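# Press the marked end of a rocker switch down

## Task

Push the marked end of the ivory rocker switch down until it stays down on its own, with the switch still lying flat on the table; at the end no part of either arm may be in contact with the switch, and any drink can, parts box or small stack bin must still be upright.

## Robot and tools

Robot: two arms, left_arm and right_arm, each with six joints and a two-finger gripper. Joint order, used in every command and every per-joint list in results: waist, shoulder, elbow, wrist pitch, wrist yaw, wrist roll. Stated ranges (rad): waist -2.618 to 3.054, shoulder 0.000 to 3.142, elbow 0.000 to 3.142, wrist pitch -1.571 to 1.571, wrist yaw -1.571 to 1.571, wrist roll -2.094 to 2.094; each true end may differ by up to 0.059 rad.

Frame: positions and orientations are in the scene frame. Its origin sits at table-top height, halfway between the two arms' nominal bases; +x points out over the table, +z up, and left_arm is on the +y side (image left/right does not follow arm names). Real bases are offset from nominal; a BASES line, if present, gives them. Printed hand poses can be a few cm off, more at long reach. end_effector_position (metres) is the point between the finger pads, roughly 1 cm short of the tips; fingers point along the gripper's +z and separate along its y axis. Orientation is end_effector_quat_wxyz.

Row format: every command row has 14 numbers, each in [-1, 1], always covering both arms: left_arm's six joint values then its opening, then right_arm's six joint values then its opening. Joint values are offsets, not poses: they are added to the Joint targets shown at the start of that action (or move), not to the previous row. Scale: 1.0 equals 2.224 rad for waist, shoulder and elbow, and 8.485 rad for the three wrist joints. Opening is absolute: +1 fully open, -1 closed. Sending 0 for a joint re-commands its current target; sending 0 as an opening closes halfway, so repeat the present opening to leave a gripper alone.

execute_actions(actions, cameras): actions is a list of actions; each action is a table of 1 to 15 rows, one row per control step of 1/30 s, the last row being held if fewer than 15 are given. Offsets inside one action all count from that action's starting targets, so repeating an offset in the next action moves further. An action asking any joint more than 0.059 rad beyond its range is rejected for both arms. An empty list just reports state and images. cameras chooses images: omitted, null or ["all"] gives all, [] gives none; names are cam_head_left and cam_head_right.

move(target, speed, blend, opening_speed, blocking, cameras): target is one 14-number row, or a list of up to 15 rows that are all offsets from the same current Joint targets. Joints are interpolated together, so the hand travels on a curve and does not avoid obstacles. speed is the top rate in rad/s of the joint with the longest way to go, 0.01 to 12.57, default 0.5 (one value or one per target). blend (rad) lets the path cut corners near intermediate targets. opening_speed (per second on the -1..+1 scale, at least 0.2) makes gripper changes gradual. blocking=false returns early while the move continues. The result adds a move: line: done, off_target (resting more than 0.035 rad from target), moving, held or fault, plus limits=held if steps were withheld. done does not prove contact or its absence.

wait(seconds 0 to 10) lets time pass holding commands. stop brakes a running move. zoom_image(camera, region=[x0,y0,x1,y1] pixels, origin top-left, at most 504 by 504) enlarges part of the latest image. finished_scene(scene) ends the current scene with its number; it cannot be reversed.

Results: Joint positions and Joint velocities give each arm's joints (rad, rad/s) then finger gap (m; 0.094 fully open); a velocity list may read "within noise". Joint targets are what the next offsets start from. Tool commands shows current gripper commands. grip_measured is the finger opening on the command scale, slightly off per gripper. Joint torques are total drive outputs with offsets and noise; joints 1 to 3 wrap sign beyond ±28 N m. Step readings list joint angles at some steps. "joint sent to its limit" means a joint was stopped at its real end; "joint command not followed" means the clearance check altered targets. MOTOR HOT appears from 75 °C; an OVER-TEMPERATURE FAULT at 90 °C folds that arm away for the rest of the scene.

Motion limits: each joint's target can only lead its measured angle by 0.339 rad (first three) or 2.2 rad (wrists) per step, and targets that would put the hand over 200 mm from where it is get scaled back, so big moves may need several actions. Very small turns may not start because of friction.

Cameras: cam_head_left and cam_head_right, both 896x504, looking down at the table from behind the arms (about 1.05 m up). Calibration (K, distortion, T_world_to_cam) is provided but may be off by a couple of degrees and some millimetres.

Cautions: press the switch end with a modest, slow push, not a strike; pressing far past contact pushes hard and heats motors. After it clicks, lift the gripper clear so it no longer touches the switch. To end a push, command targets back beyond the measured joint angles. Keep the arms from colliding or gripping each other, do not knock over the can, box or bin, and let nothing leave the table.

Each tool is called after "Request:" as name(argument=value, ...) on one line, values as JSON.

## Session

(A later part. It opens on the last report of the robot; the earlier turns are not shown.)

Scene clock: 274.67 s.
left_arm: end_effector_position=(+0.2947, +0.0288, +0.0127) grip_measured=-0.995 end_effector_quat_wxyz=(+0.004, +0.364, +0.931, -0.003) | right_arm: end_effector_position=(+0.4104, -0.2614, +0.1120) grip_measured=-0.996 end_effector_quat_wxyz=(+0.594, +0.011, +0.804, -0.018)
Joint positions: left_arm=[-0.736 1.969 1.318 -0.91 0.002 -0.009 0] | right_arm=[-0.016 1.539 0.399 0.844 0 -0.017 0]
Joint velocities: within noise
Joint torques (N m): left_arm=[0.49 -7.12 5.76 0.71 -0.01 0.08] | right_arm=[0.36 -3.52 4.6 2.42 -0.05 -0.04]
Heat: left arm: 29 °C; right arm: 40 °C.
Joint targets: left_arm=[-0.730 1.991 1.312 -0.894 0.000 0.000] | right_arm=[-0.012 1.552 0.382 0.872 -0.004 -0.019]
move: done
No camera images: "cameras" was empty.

Request:
move(target=[0, 0.0019, -0.0048, 0.0018, 0, 0, -1.0, 0, 0, 0, 0, 0, 0, -1.0], speed=0.15, cameras=[])

Request:
move(target=[0, 0.0019, -0.0048, 0.0018, 0, 0, -1.0, 0, 0, 0, 0, 0, 0, -1.0], speed=0.15, cameras=[])

Request:
move(target=[0, 0.0019, -0.0048, 0.0018, 0, 0, -1.0, 0, 0, 0, 0, 0, 0, -1.0], speed=0.15, cameras=[])

Scene clock: 276.83 s.
left_arm: end_effector_position=(+0.2949, +0.0286, +0.0105) grip_measured=-0.995 end_effector_quat_wxyz=(+0.007, +0.364, +0.931, -0.004) | right_arm: end_effector_position=(+0.4104, -0.2614, +0.1120) grip_measured=-0.996 end_effector_quat_wxyz=(+0.594, +0.011, +0.804, -0.018)
Joint positions: left_arm=[-0.736 1.969 1.308 -0.894 0.002 -0.009 0] | right_arm=[-0.016 1.539 0.399 0.844 0 -0.017 0]
Joint velocities: within noise
Joint torques (N m): left_arm=[0.47 -6.75 5.71 0.68 -0.01 0.07] | right_arm=[0.35 -3.52 4.6 2.42 -0.06 -0.04]
Heat: left arm: 29 °C; right arm: 40 °C.
Joint targets: left_arm=[-0.730 1.996 1.301 -0.879 0.000 0.000] | right_arm=[-0.012 1.552 0.382 0.872 -0.004 -0.019]
move: done
No camera images: "cameras" was empty.

Scene clock: 277.53 s.
left_arm: end_effector_position=(+0.2948, +0.0287, +0.0066) grip_measured=-0.995 end_effector_quat_wxyz=(+0.007, +0.364, +0.931, -0.004) | right_arm: end_effector_position=(+0.4104, -0.2614, +0.1120) grip_measured=-0.996 end_effector_quat_wxyz=(+0.594, +0.011, +0.804, -0.018)
Joint positions: left_arm=[-0.736 1.975 1.299 -0.881 0.002 -0.009 0] | right_arm=[-0.016 1.539 0.399 0.844 0 -0.017 0]
Joint velocities: within noise
Joint torques (N m): left_arm=[0.47 -6.82 5.57 0.74 -0.05 0.07] | right_arm=[0.38 -3.51 4.6 2.41 -0.05 -0.04]
Heat: left arm: 29 °C; right arm: 40 °C.
Joint targets: left_arm=[-0.730 2.000 1.290 -0.864 0.000 0.000] | right_arm=[-0.012 1.552 0.382 0.872 -0.004 -0.019]
move: done
No camera images: "cameras" was empty.

Scene clock: 278.23 s.
left_arm: end_effector_position=(+0.2947, +0.0288, +0.0061) grip_measured=-0.995 end_effector_quat_wxyz=(+0.007, +0.364, +0.931, -0.004) | right_arm: end_effector_position=(+0.4104, -0.2614, +0.1120) grip_measured=-0.996 end_effector_quat_wxyz=(+0.594, +0.011, +0.804, -0.018)
Joint positions: left_arm=[-0.736 1.975 1.297 -0.878 0.002 -0.009 0] | right_arm=[-0.016 1.539 0.399 0.844 0 -0.017 0]
Joint velocities: within noise
Joint torques (N m): left_arm=[0.46 -6.53 4.67 0.86 -0.03 0.06] | right_arm=[0.35 -3.51 4.59 2.42 -0.06 -0.04]
Heat: left arm: 29 °C; right arm: 40 °C.
Joint targets: left_arm=[-0.730 2.004 1.280 -0.848 0.000 0.000] | right_arm=[-0.012 1.552 0.382 0.872 -0.004 -0.019]
move: done
No camera images: "cameras" was empty.

Request:
move(target=[[0, -0.0351, 0.1767, -0.0559, 0, 0, -1.0, 0.0504, -0.1358, 0.1879, -0.1146, 0.0005, 0.0022, -1.0], [0.2383, -0.3390, -0.2158, 0.0882, 0, 0, -1.0, 0.1556, 0.0998, 0.4874, -0.2539, 0.0005, 0.0022, -1.0], [0.3350, -0.2077, -0.4172, 0.2078, -0.0167, -0.0053, -1.0, 0.1556, 0.1223, 0.3498, -0.2119, 0.0005, 0.0022, -1.0]], speed=[1.0, 1.0, 0.8], blend=[0.1, 0.05, 0])

Request:
zoom_image(camera="cam_head_right", region=[450, 310, 530, 375])

Request:
zoom_image(camera="cam_head_left", region=[440, 310, 520, 375])

Scene clock: 287.53 s.
left_arm: end_effector_position=(+0.4316, +0.2925, +0.1113) grip_measured=-0.995 end_effector_quat_wxyz=(+0.601, -0.049, +0.797, +0.038) | right_arm: end_effector_position=(+0.3054, -0.1489, +0.0310) grip_measured=-0.996 end_effector_quat_wxyz=(+0.001, -0.154, +0.988, +0.000)
Joint positions: left_arm=[0.01 1.53 0.356 0.894 -0.128 -0.035 0] | right_arm=[0.333 1.807 1.177 -0.938 0 -0.006 0]
Joint velocities: within noise
Joint torques (N m): left_arm=[0.35 -3.62 5.68 2.38 -0.18 -0.12] | right_arm=[0.18 -5.7 4.77 0.47 0 0.04]
Heat: left arm: 29 °C; right arm: 39 °C.
Joint targets: left_arm=[0.015 1.542 0.352 0.915 -0.142 -0.045] | right_arm=[0.335 1.824 1.160 -0.925 0.000 0.000]
move: done

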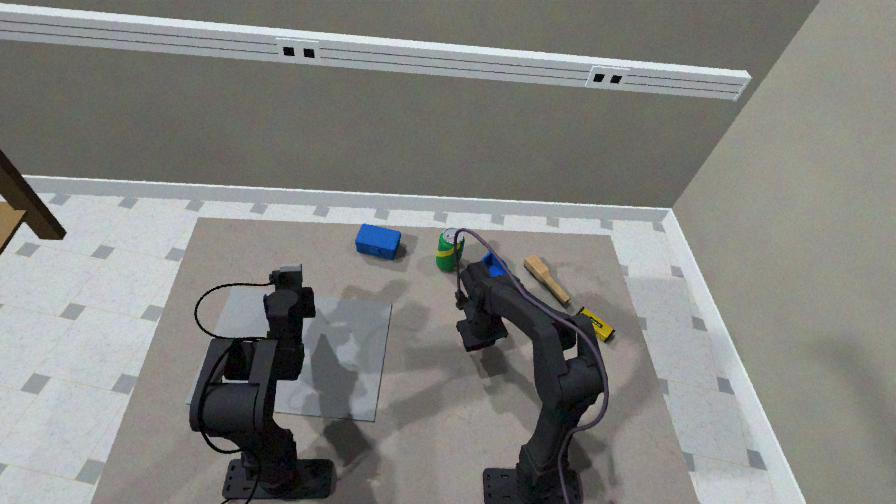

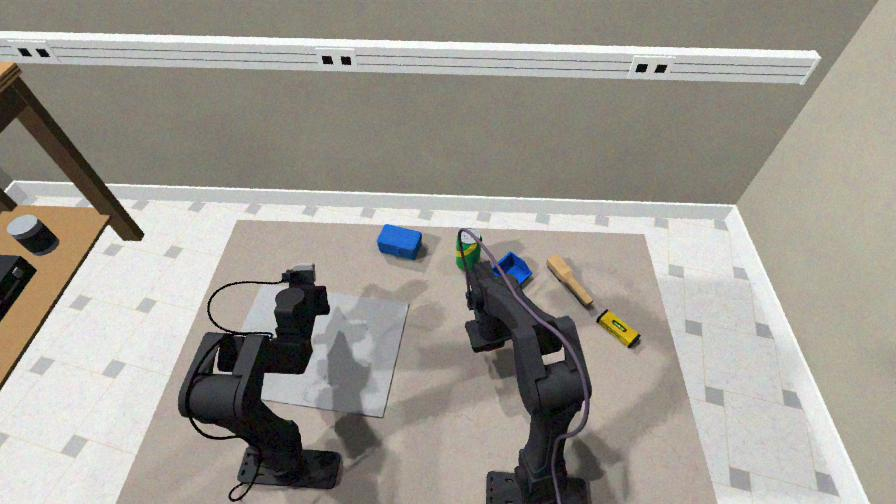

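Scaled by 6.300 from the camera's 896x504 image, which has a finer 1280x720 frame.

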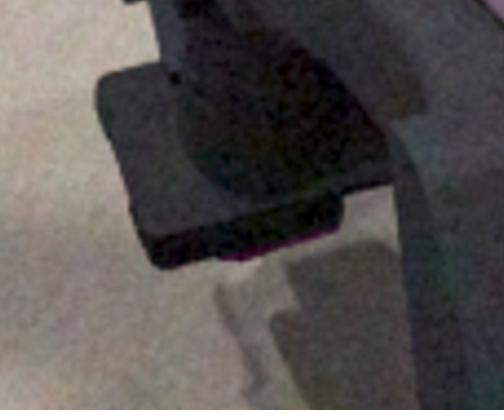

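Scaled by 6.300 from the camera's 896x504 image, which has a finer 1280x720 frame.

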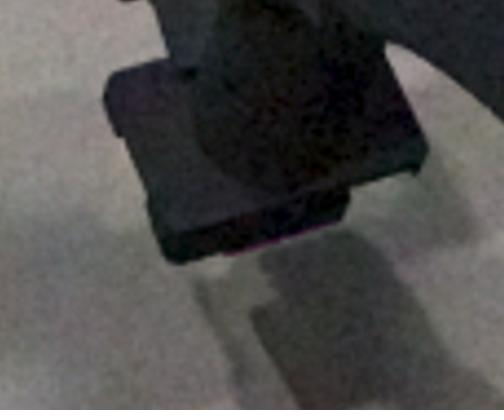

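Request:
move(target=[0, 0, 0, 0, 0, 0, -1.0, 0, 0.0090, -0.0191, 0.0074, 0, 0, -1.0], speed=0.15, cameras=[])

Request:
move(target=[0, 0, 0, 0, 0, 0, -1.0, 0, 0.0022, -0.0048, 0.0018, 0, 0, -1.0], speed=0.15, cameras=[])

Request:
move(target=[0, 0, 0, 0, 0, 0, -1.0, 0, 0.0022, -0.0048, 0.0018, 0, 0, -1.0], speed=0.15, cameras=[])

Request:
move(target=[0, 0, 0, 0, 0, 0, -1.0, 0, 0.0022, -0.0048, 0.0018, 0, 0, -1.0], speed=0.15, cameras=[])

Scene clock: 290.43 s.
left_arm: end_effector_position=(+0.4317, +0.2925, +0.1114) grip_measured=-0.995 end_effector_quat_wxyz=(+0.601, -0.049, +0.796, +0.038) | right_arm: end_effector_position=(+0.3043, -0.1493, +0.0158) grip_measured=-0.996 end_effector_quat_wxyz=(+0.002, -0.154, +0.988, +0.000)
Joint positions: left_arm=[0.01 1.53 0.356 0.894 -0.129 -0.035 0] | right_arm=[0.333 1.826 1.135 -0.877 0 -0.006 0]
Joint velocities: within noise
Joint torques (N m): left_arm=[0.39 -3.63 5.67 2.39 -0.16 -0.15] | right_arm=[0.18 -5.64 4.6 0.48 0 0.04]
Heat: left arm: 30 °C; right arm: 38 °C.
Joint targets: left_arm=[0.015 1.542 0.352 0.915 -0.142 -0.045] | right_arm=[0.335 1.844 1.118 -0.863 0.000 0.000]
move: done
No camera images: "cameras" was empty.

Scene clock: 291.30 s.
left_arm: end_effector_position=(+0.4317, +0.2925, +0.1114) grip_measured=-0.995 end_effector_quat_wxyz=(+0.601, -0.049, +0.796, +0.038) | right_arm: end_effector_position=(+0.3045, -0.1492, +0.0136) grip_measured=-0.996 end_effector_quat_wxyz=(+0.004, -0.154, +0.988, +0.001)
Joint positions: left_arm=[0.01 1.53 0.356 0.894 -0.129 -0.035 0] | right_arm=[0.333 1.826 1.125 -0.861 0 -0.006 0]
Joint velocities: within noise
Joint torques (N m): left_arm=[0.38 -3.69 5.6 2.37 -0.18 -0.13] | right_arm=[0.18 -5.3 4.53 0.5 0 0.04]
Heat: left arm: 30 °C; right arm: 38 °C.
Joint targets: left_arm=[0.015 1.542 0.352 0.915 -0.142 -0.045] | right_arm=[0.335 1.849 1.107 -0.847 0.000 0.000]
move: done
No camera images: "cameras" was empty.

Scene clock: 292.17 s.
left_arm: end_effector_position=(+0.4317, +0.2925, +0.1114) grip_measured=-0.995 end_effector_quat_wxyz=(+0.601, -0.049, +0.796, +0.038) | right_arm: end_effector_position=(+0.3034, -0.1495, +0.0085) grip_measured=-0.996 end_effector_quat_wxyz=(+0.002, -0.154, +0.988, +0.000)
Joint positions: left_arm=[0.01 1.53 0.356 0.894 -0.129 -0.035 0] | right_arm=[0.333 1.834 1.114 -0.846 0 -0.006 0]
Joint velocities: within noise
Joint torques (N m): left_arm=[0.31 -3.55 5.81 2.4 -0.16 -0.12] | right_arm=[0.18 -5.59 4.51 0.53 0 0.03]
Heat: left arm: 30 °C; right arm: 38 °C.
Joint targets: left_arm=[0.015 1.542 0.352 0.915 -0.142 -0.045] | right_arm=[0.335 1.854 1.097 -0.832 0.000 0.000]
move: done
No camera images: "cameras" was empty.

Scene clock: 293.03 s.
left_arm: end_effector_position=(+0.4317, +0.2925, +0.1114) grip_measured=-0.995 end_effector_quat_wxyz=(+0.601, -0.049, +0.796, +0.038) | right_arm: end_effector_position=(+0.3032, -0.1496, +0.0061) grip_measured=-0.996 end_effector_quat_wxyz=(+0.004, -0.154, +0.988, +0.001)
Joint positions: left_arm=[0.01 1.53 0.356 0.894 -0.129 -0.035 0] | right_arm=[0.333 1.834 1.103 -0.831 0 -0.006 0]
Joint velocities: within noise
Joint torques (N m): left_arm=[0.44 -3.56 5.71 2.39 -0.15 -0.12] | right_arm=[0.2 -5.24 4.46 0.53 0 0.04]
Heat: left arm: 30 °C; right arm: 38 °C.
Joint targets: left_arm=[0.015 1.542 0.352 0.915 -0.142 -0.045] | right_arm=[0.335 1.859 1.086 -0.817 0.000 0.000]
move: done
No camera images: "cameras" was empty.

Request:
move(target=[0, 0, 0, 0, 0, 0, -1.0, 0, 0.0022, -0.0048, 0.0018, 0, 0, -1.0], speed=0.15, cameras=[])

Request:
move(target=[0, 0, 0, 0, 0, 0, -1.0, 0, 0.0022, -0.0048, 0.0018, 0, 0, -1.0], speed=0.15, cameras=[])

Scene clock: 294.60 s.
left_arm: end_effector_position=(+0.4317, +0.2925, +0.1115) grip_measured=-0.995 end_effector_quat_wxyz=(+0.602, -0.049, +0.796, +0.038) | right_arm: end_effector_position=(+0.3039, -0.1494, +0.0051) grip_measured=-0.996 end_effector_quat_wxyz=(+0.005, -0.154, +0.988, +0.001)
Joint positions: left_arm=[0.01 1.53 0.356 0.895 -0.129 -0.035 0] | right_arm=[0.333 1.838 1.103 -0.827 0 -0.006 0]
Joint velocities: within noise
Joint torques (N m): left_arm=[0.54 -3.64 5.64 2.39 -0.18 -0.14] | right_arm=[0.2 -5.16 3.59 0.64 0 0.04]
Heat: left arm: 31 °C; right arm: 38 °C.
Joint targets: left_arm=[0.015 1.542 0.352 0.915 -0.142 -0.045] | right_arm=[0.335 1.864 1.075 -0.802 0.000 0.000]
move: done
No camera images: "cameras" was empty.

Scene clock: 295.30 s.
left_arm: end_effector_position=(+0.4317, +0.2925, +0.1115) grip_measured=-0.995 end_effector_quat_wxyz=(+0.602, -0.049, +0.796, +0.038) | right_arm: end_effector_position=(+0.3038, -0.1494, +0.0046) grip_measured=-0.996 end_effector_quat_wxyz=(+0.005, -0.154, +0.988, +0.001)
Joint positions: left_arm=[0.01 1.53 0.356 0.895 -0.129 -0.035 0] | right_arm=[0.333 1.838 1.101 -0.824 0 -0.006 0]
Joint velocities: within noise
Joint torques (N m): left_arm=[0.36 -3.63 5.57 2.4 -0.15 -0.13] | right_arm=[0.18 -4.81 2.95 0.78 0 0.04]
Heat: left arm: 31 °C; right arm: 37 °C.
Joint targets: left_arm=[0.015 1.542 0.352 0.915 -0.142 -0.045] | right_arm=[0.335 1.869 1.064 -0.786 0.000 0.000]
move: off_target (right_arm); right_arm: the elbow is farthest, 0.037 rad from its target
No camera images: "cameras" was empty.

Request:
move(target=[[0, 0, 0, 0, 0, 0, -1.0, 0, -0.0427, 0.1807, -0.0585, 0, 0, -1.0], [0, 0, 0, 0, 0, 0, -1.0, -0.1057, -0.2783, -0.1187, 0.0809, 0, 0, -1.0], [0, 0, 0, 0, 0, 0, -1.0, -0.1560, -0.1425, -0.3062, 0.1955, -0.0005, -0.0022, -1.0]], speed=1.2, blend=[0.1, 0.2, 0])

Request:
zoom_image(camera="cam_head_left", region=[200, 430, 600, 504])

Request:
zoom_image(camera="cam_head_right", region=[200, 430, 600, 504])

Scene clock: 312.07 s.
left_arm: end_effector_position=(+0.4317, +0.2925, +0.1115) grip_measured=-0.995 end_effector_quat_wxyz=(+0.602, -0.049, +0.796, +0.038) | right_arm: end_effector_position=(+0.4104, -0.2584, +0.1115) grip_measured=-0.996 end_effector_quat_wxyz=(+0.594, +0.008, +0.804, -0.016)
Joint positions: left_arm=[0.01 1.53 0.356 0.895 -0.129 -0.035 0] | right_arm=[-0.008 1.54 0.399 0.842 0 -0.017 0]
Joint velocities: within noise
Joint torques (N m): left_arm=[0.46 -3.62 5.71 2.38 -0.17 -0.17] | right_arm=[-0.38 -3.59 4.68 2.44 -0.06 -0.04]
Heat: left arm: 34 °C; right arm: 36 °C.
Joint targets: left_arm=[0.015 1.542 0.352 0.915 -0.142 -0.045] | right_arm=[-0.013 1.551 0.384 0.872 -0.004 -0.019]
move: done

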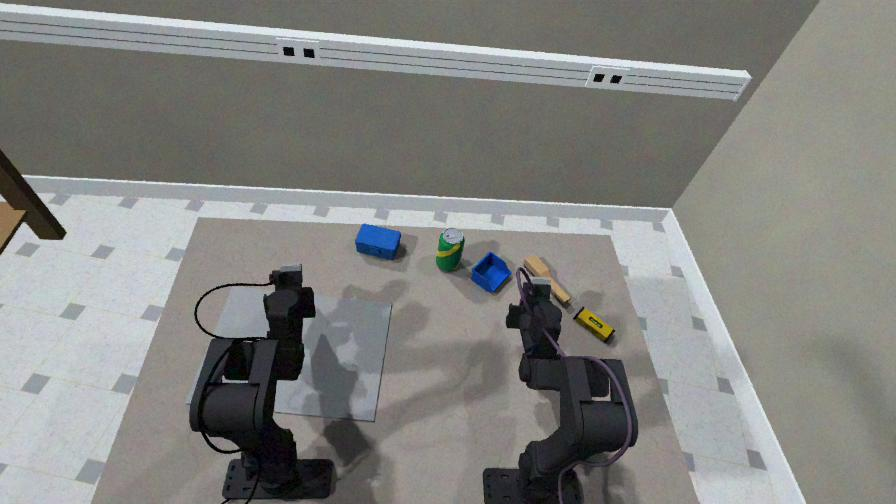

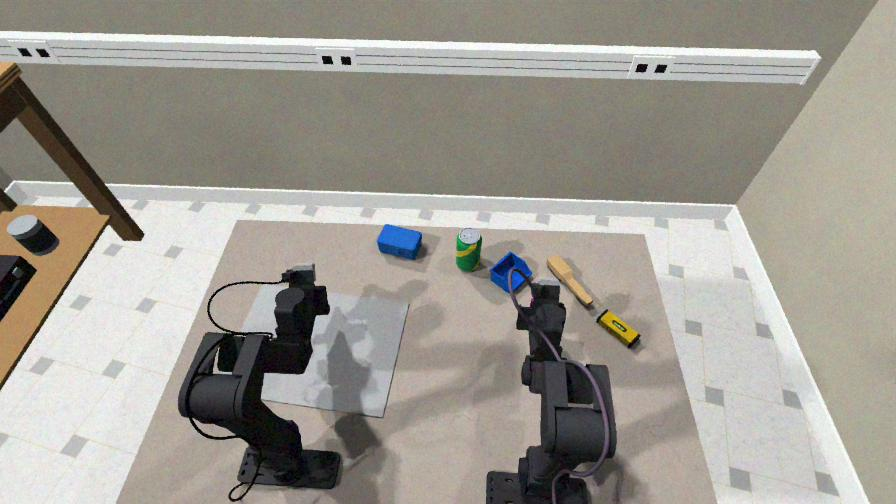

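Scaled by 1.260 from the camera's 896x504 image, which has a finer 1280x720 frame.

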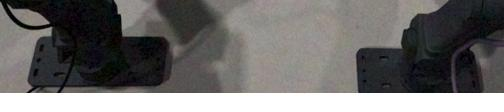

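Scaled by 1.260 from the camera's 896x504 image, which has a finer 1280x720 frame.

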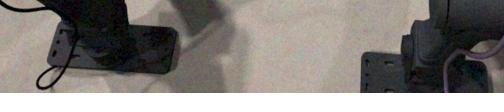

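Request:
finished_scene(scene=1)

The scene is finished: the task was done.


## Next scene

The same job, from a new start.

Request:
execute_actions(actions=[])

Scene clock: 0.00 s.
left_arm: end_effector_position=(+0.4364, +0.2538, +0.1116) grip_measured=+1.000 end_effector_quat_wxyz=(+0.579, +0.028, +0.810, -0.084) | right_arm: end_effector_position=(+0.3944, -0.2769, +0.0830) grip_measured=+1.000 end_effector_quat_wxyz=(+0.563, +0.034, +0.826, +0.021)
Joint positions: left_arm=[0.065 1.514 0.411 0.774 0.215 -0.036 0.094] | right_arm=[-0.117 1.567 0.353 0.835 -0.132 0.026 0.094]
Joint velocities: within noise
Joint torques (N m): no reading
Heat: left arm: 24 °C; right arm: 29 °C.
Joint targets: left_arm=[0.065 1.504 0.421 0.784 0.216 -0.036] | right_arm=[-0.117 1.560 0.360 0.835 -0.133 0.026]
Tool commands: left_gripper/opening=+1.0 right_gripper/opening=+1.0

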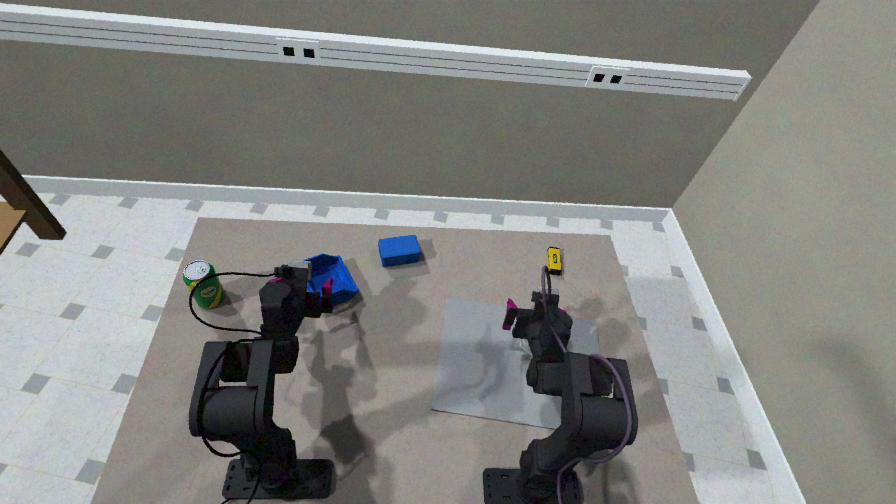

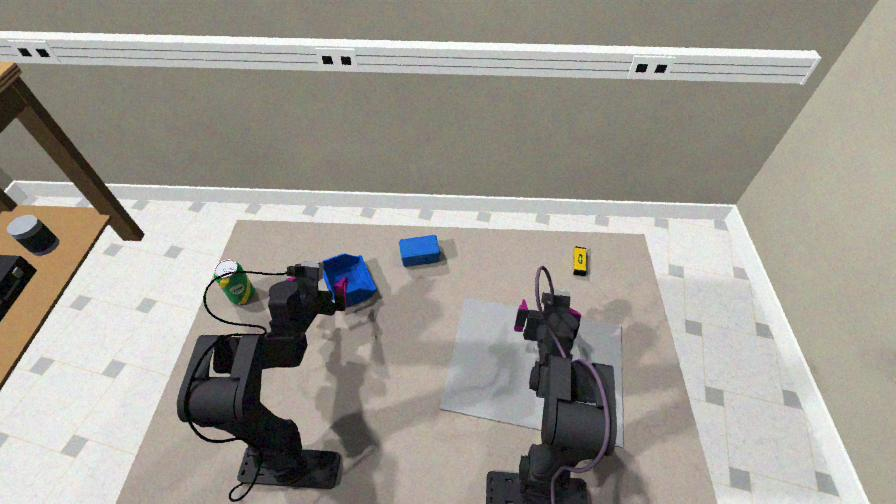

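Request:
move(target=[0, 0, 0, 0, 0, 0, 1.0, -0.2396, -0.1394, 0.1753, -0.0984, 0.0157, -0.0031, -1.0], speed=1.8)

Request:
zoom_image(camera="cam_head_left", region=[480, 300, 600, 400])

Request:
zoom_image(camera="cam_head_right", region=[490, 300, 610, 400])

Scene clock: 3.37 s.
left_arm: end_effector_position=(+0.4364, +0.2538, +0.1116) grip_measured=+1.000 end_effector_quat_wxyz=(+0.579, +0.028, +0.810, -0.084) | right_arm: end_effector_position=(+0.3130, -0.4884, +0.1645) grip_measured=-0.997 end_effector_quat_wxyz=(+0.464, +0.289, +0.823, -0.158)
Joint positions: left_arm=[0.065 1.514 0.411 0.774 0.215 -0.036 0.094] | right_arm=[-0.647 1.267 0.718 0.002 -0.009 0.004 0]
Joint velocities: within noise
Joint torques (N m): left_arm=[-0.03 -5.2 7.3 2.22 0.1 -0.04] | right_arm=[-0.28 -4.75 10.47 1.9 0.1 -0.06]
Heat: left arm: 25 °C; right arm: 29 °C.
Joint targets: left_arm=[0.065 1.504 0.421 0.784 0.216 -0.036] | right_arm=[-0.650 1.250 0.750 0.000 0.000 -0.001]
move: done

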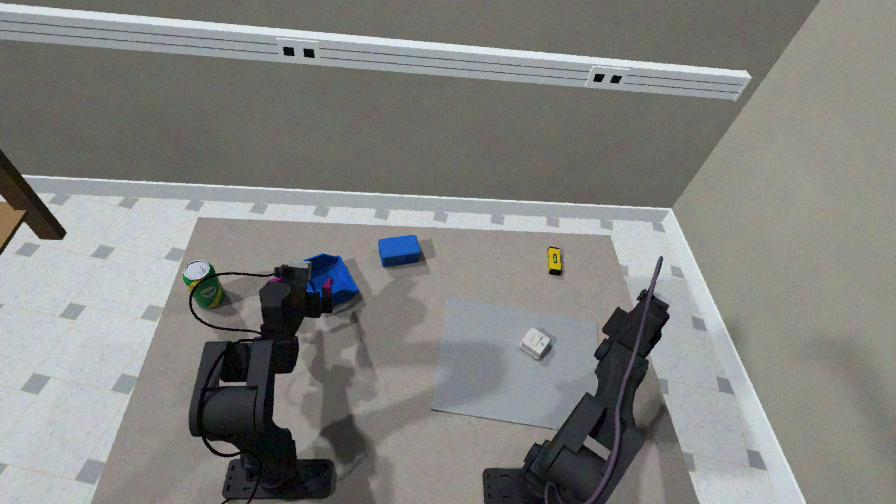

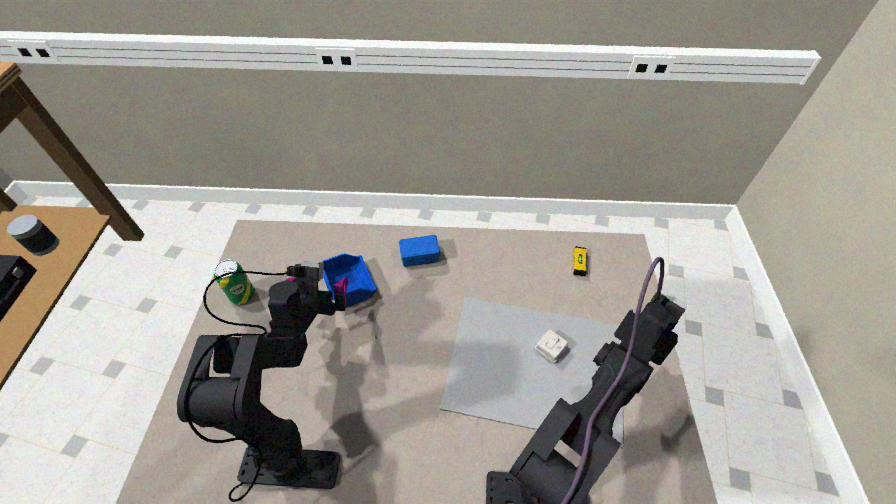

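Scaled by 4.200 from the camera's 896x504 image, which has a finer 1280x720 frame.

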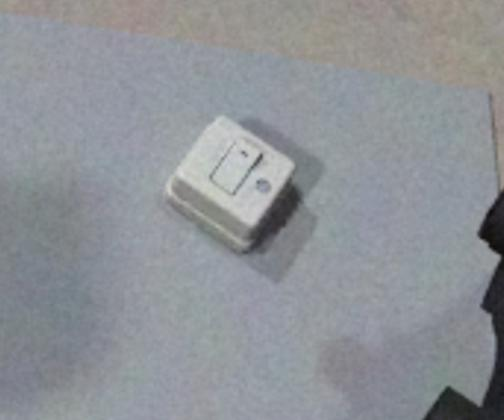

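Scaled by 4.200 from the camera's 896x504 image, which has a finer 1280x720 frame.

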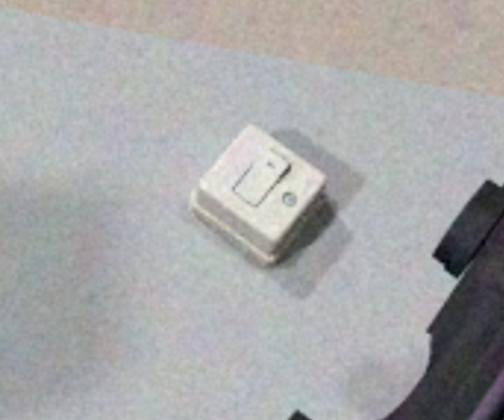

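Request:
move(target=[[0, 0, 0, 0, 0, 0, 1.0, 0.2239, 0.2734, 0.3691, -0.1537, 0, 0, -1.0], [0, 0, 0, 0, 0, 0, 1.0, 0.2239, 0.2837, 0.2556, -0.1212, 0, 0, -1.0], [0, 0, 0, 0, 0, 0, 1.0, 0.2239, 0.2994, 0.2199, -0.1077, 0, 0, -1.0], [0, 0, 0, 0, 0, 0, 1.0, 0.2239, 0.2734, 0.3691, -0.1537, 0, 0, -1.0]], speed=[1.8, 0.6, 0.2, 0.8], blend=[0.1, 0.02, 0, 0])

Request:
zoom_image(camera="cam_head_left", region=[500, 310, 580, 375])

Request:
zoom_image(camera="cam_head_right", region=[515, 310, 595, 375])

Scene clock: 14.60 s.
left_arm: end_effector_position=(+0.4364, +0.2538, +0.1116) grip_measured=+1.000 end_effector_quat_wxyz=(+0.579, +0.028, +0.810, -0.084) | right_arm: end_effector_position=(+0.3359, -0.3045, +0.0981) grip_measured=-0.997 end_effector_quat_wxyz=(-0.028, +0.093, +0.995, +0.003)
Joint positions: left_arm=[0.065 1.514 0.411 0.774 0.215 -0.036 0.094] | right_arm=[-0.155 1.878 1.542 -1.291 -0.001 0.003 0]
Joint velocities: within noise
Joint torques (N m): left_arm=[0.03 -5.37 7.3 2.24 0.1 -0.03] | right_arm=[0.23 -9.17 8.76 0.11 0.02 -0.05]
Heat: left arm: 28 °C; right arm: 31 °C.
Joint targets: left_arm=[0.065 1.504 0.421 0.784 0.216 -0.036] | right_arm=[-0.152 1.858 1.571 -1.304 0.000 -0.001]
move: done

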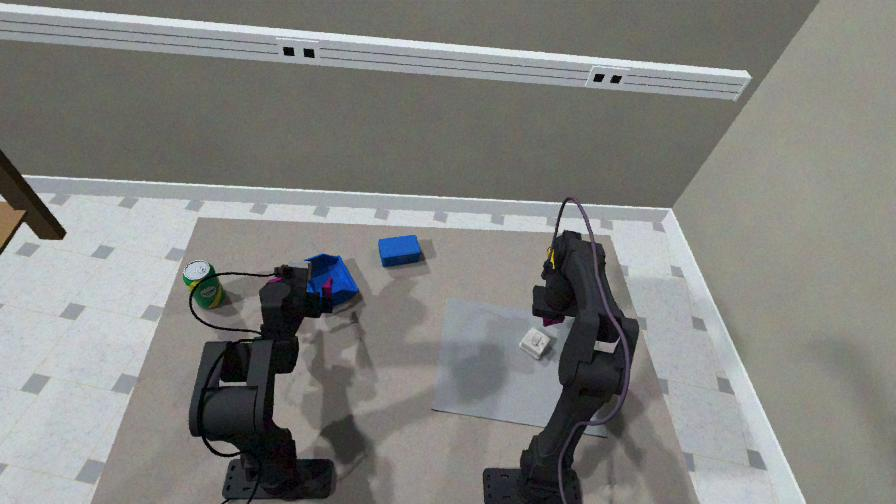

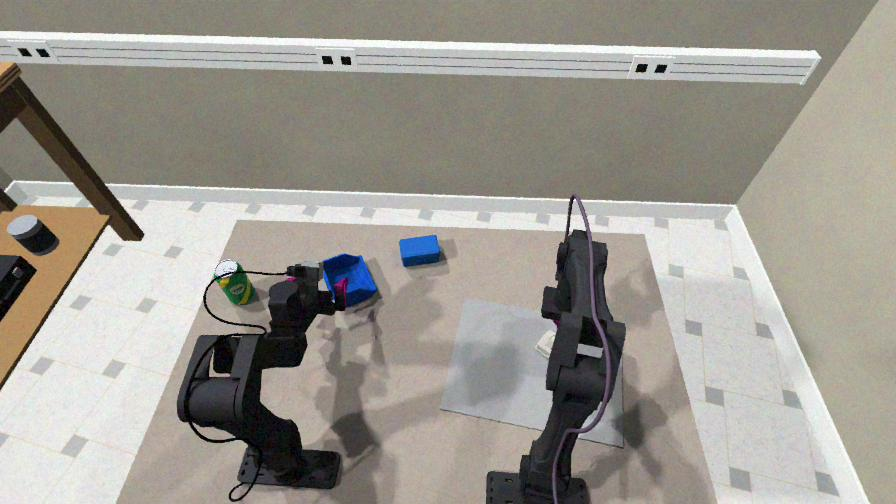

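Scaled by 6.300 from the camera's 896x504 image, which has a finer 1280x720 frame.

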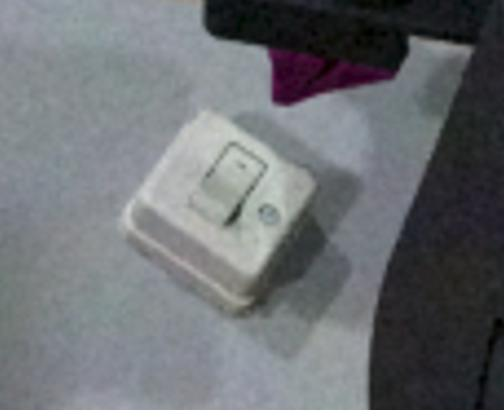

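Scaled by 6.300 from the camera's 896x504 image, which has a finer 1280x720 frame.

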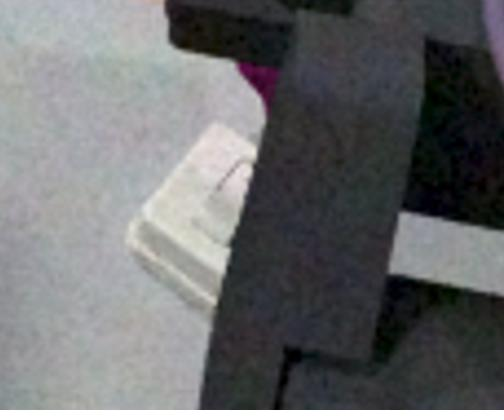

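The marked end is now flush and the opposite end is raised, so the switch has flipped. The switch is still lying flat and the gripper is clear of it.

Request:
finished_scene(scene=2)

The scene is finished: the task was done.


## Next scene

The same job, from a new start.

Request:
execute_actions(actions=[])

Scene clock: 0.00 s.
left_arm: end_effector_position=(+0.4252, +0.2846, +0.1121) grip_measured=+1.000 end_effector_quat_wxyz=(+0.604, -0.041, +0.796, +0.012) | right_arm: end_effector_position=(+0.4148, -0.2792, +0.1161) grip_measured=+1.000 end_effector_quat_wxyz=(+0.622, +0.064, +0.779, -0.053)
Joint positions: left_arm=[0.015 1.501 0.327 0.9 -0.072 -0.052 0.094] | right_arm=[-0.001 1.617 0.385 1.006 0.133 0.026 0.094]
Joint velocities: within noise
Joint torques (N m): no reading
Heat: left arm: 24 °C; right arm: 27 °C.
Joint targets: left_arm=[0.015 1.492 0.336 0.909 -0.072 -0.052] | right_arm=[-0.001 1.609 0.393 1.009 0.134 0.026]
Tool commands: left_gripper/opening=+1.0 right_gripper/opening=+1.0

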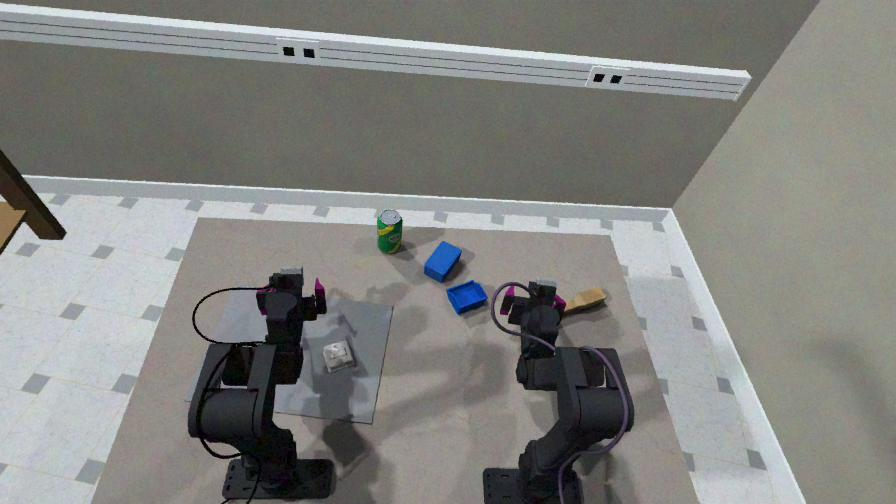

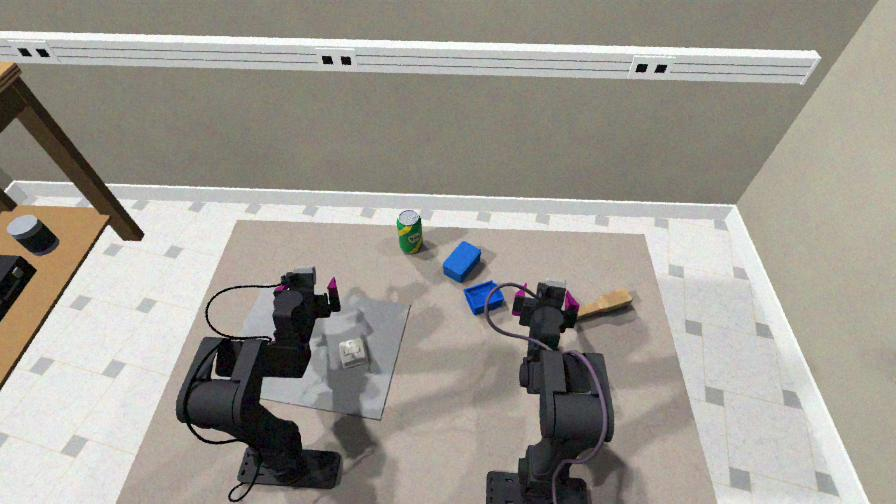

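Request:
zoom_image(camera="cam_head_left", region=[300, 323, 380, 388])

Request:
zoom_image(camera="cam_head_right", region=[313, 320, 393, 385])

Scaled by 6.300 from the camera's 896x504 image, which has a finer 1280x720 frame.

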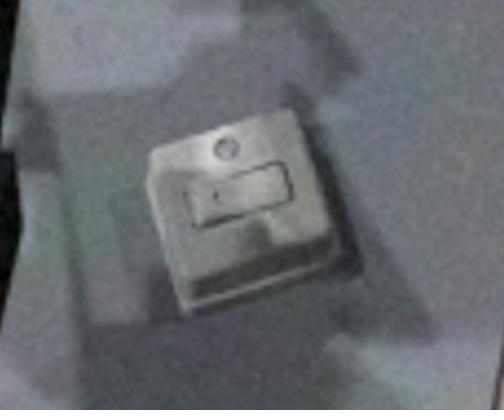

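Scaled by 6.300 from the camera's 896x504 image, which has a finer 1280x720 frame.

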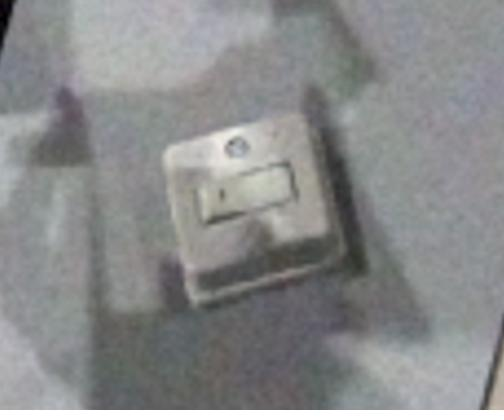

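Request:
move(target=[[-0.0967, -0.1088, 0.2086, -0.1189, 0.0085, 0.0061, -1.0, 0, 0, 0, 0, 0, 0, 1.0], [-0.1425, 0.0445, 0.4235, -0.2559, 0.0085, 0.0061, -1.0, 0, 0, 0, 0, 0, 0, 1.0], [-0.1425, 0.0571, 0.3084, -0.2224, 0.0085, 0.0061, -1.0, 0, 0, 0, 0, 0, 0, 1.0], [-0.1425, 0.0760, 0.2711, -0.2077, 0.0085, 0.0061, -1.0, 0, 0, 0, 0, 0, 0, 1.0], [-0.1425, 0.0445, 0.4235, -0.2559, 0.0085, 0.0061, -1.0, 0, 0, 0, 0, 0, 0, 1.0]], speed=[2.0, 2.0, 0.6, 0.2, 0.8], blend=[0.3, 0.1, 0.02, 0, 0])

Request:
zoom_image(camera="cam_head_right", region=[313, 320, 393, 385])

Request:
zoom_image(camera="cam_head_left", region=[300, 323, 380, 388])

Scene clock: 12.17 s.
left_arm: end_effector_position=(+0.2939, +0.1903, +0.1032) grip_measured=-0.995 end_effector_quat_wxyz=(-0.022, +0.151, +0.988, +0.008) | right_arm: end_effector_position=(+0.4145, -0.2793, +0.1151) grip_measured=+1.000 end_effector_quat_wxyz=(+0.620, +0.064, +0.780, -0.054)
Joint positions: left_arm=[-0.297 1.62 1.257 -1.254 -0.009 -0.012 0] | right_arm=[-0.001 1.617 0.385 1.002 0.134 0.026 0.094]
Joint velocities: within noise
Joint torques (N m): left_arm=[-0.49 -8.29 8.64 0.38 0.11 0.1] | right_arm=[-0.01 -5.31 5.96 2.14 0.01 -0.02]
Heat: left arm: 25 °C; right arm: 30 °C.
Joint targets: left_arm=[-0.302 1.591 1.278 -1.262 0.000 -0.001] | right_arm=[-0.001 1.609 0.393 1.009 0.134 0.026]
move: done

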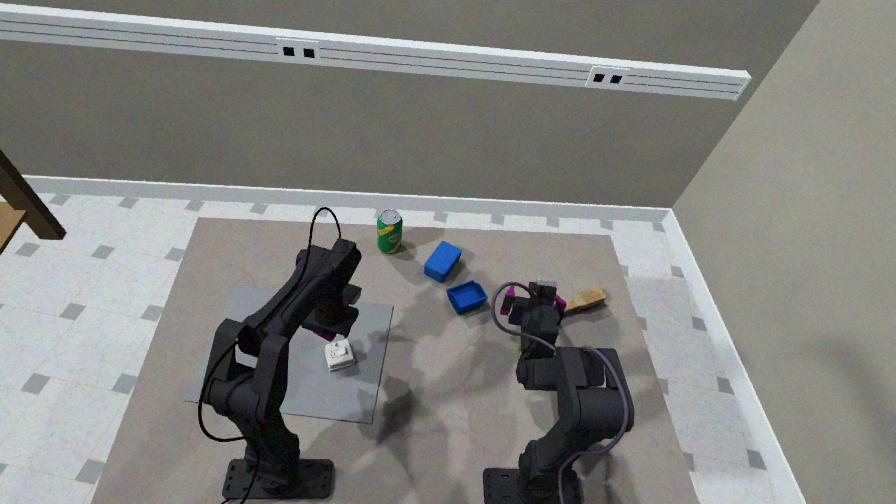

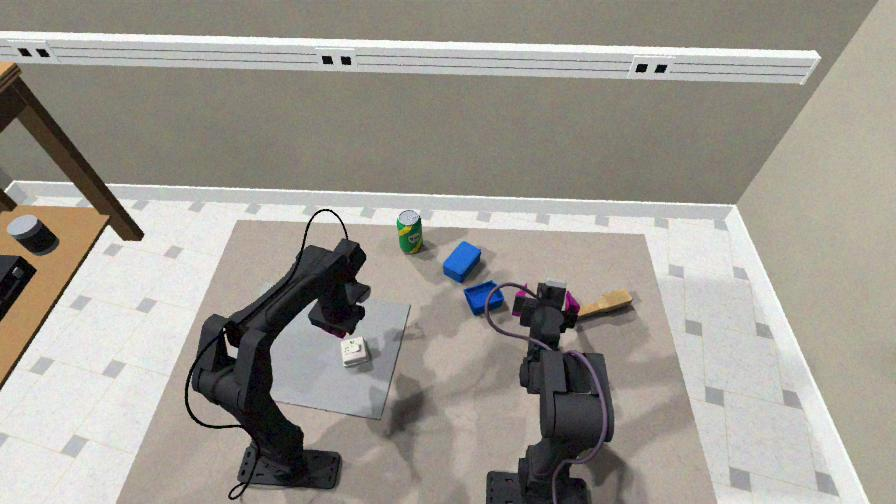

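Scaled by 6.300 from the camera's 896x504 image, which has a finer 1280x720 frame.

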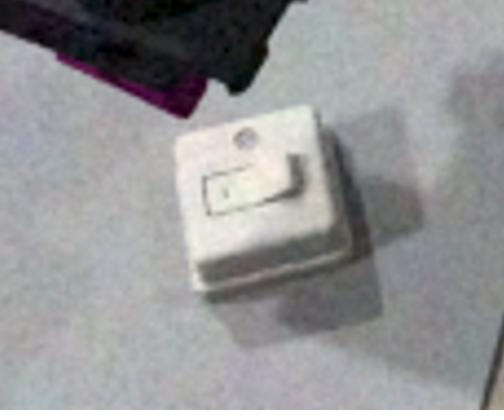

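Scaled by 6.300 from the camera's 896x504 image, which has a finer 1280x720 frame.

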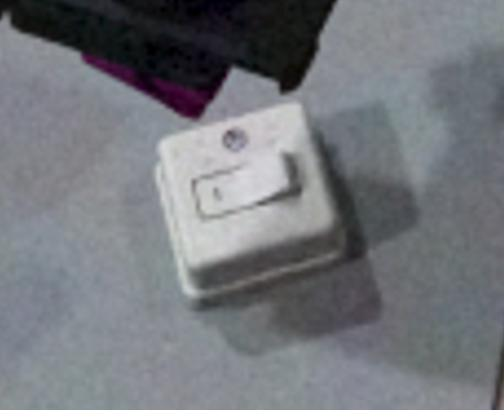

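Request:
finished_scene(scene=3)

The scene is finished: the task was done.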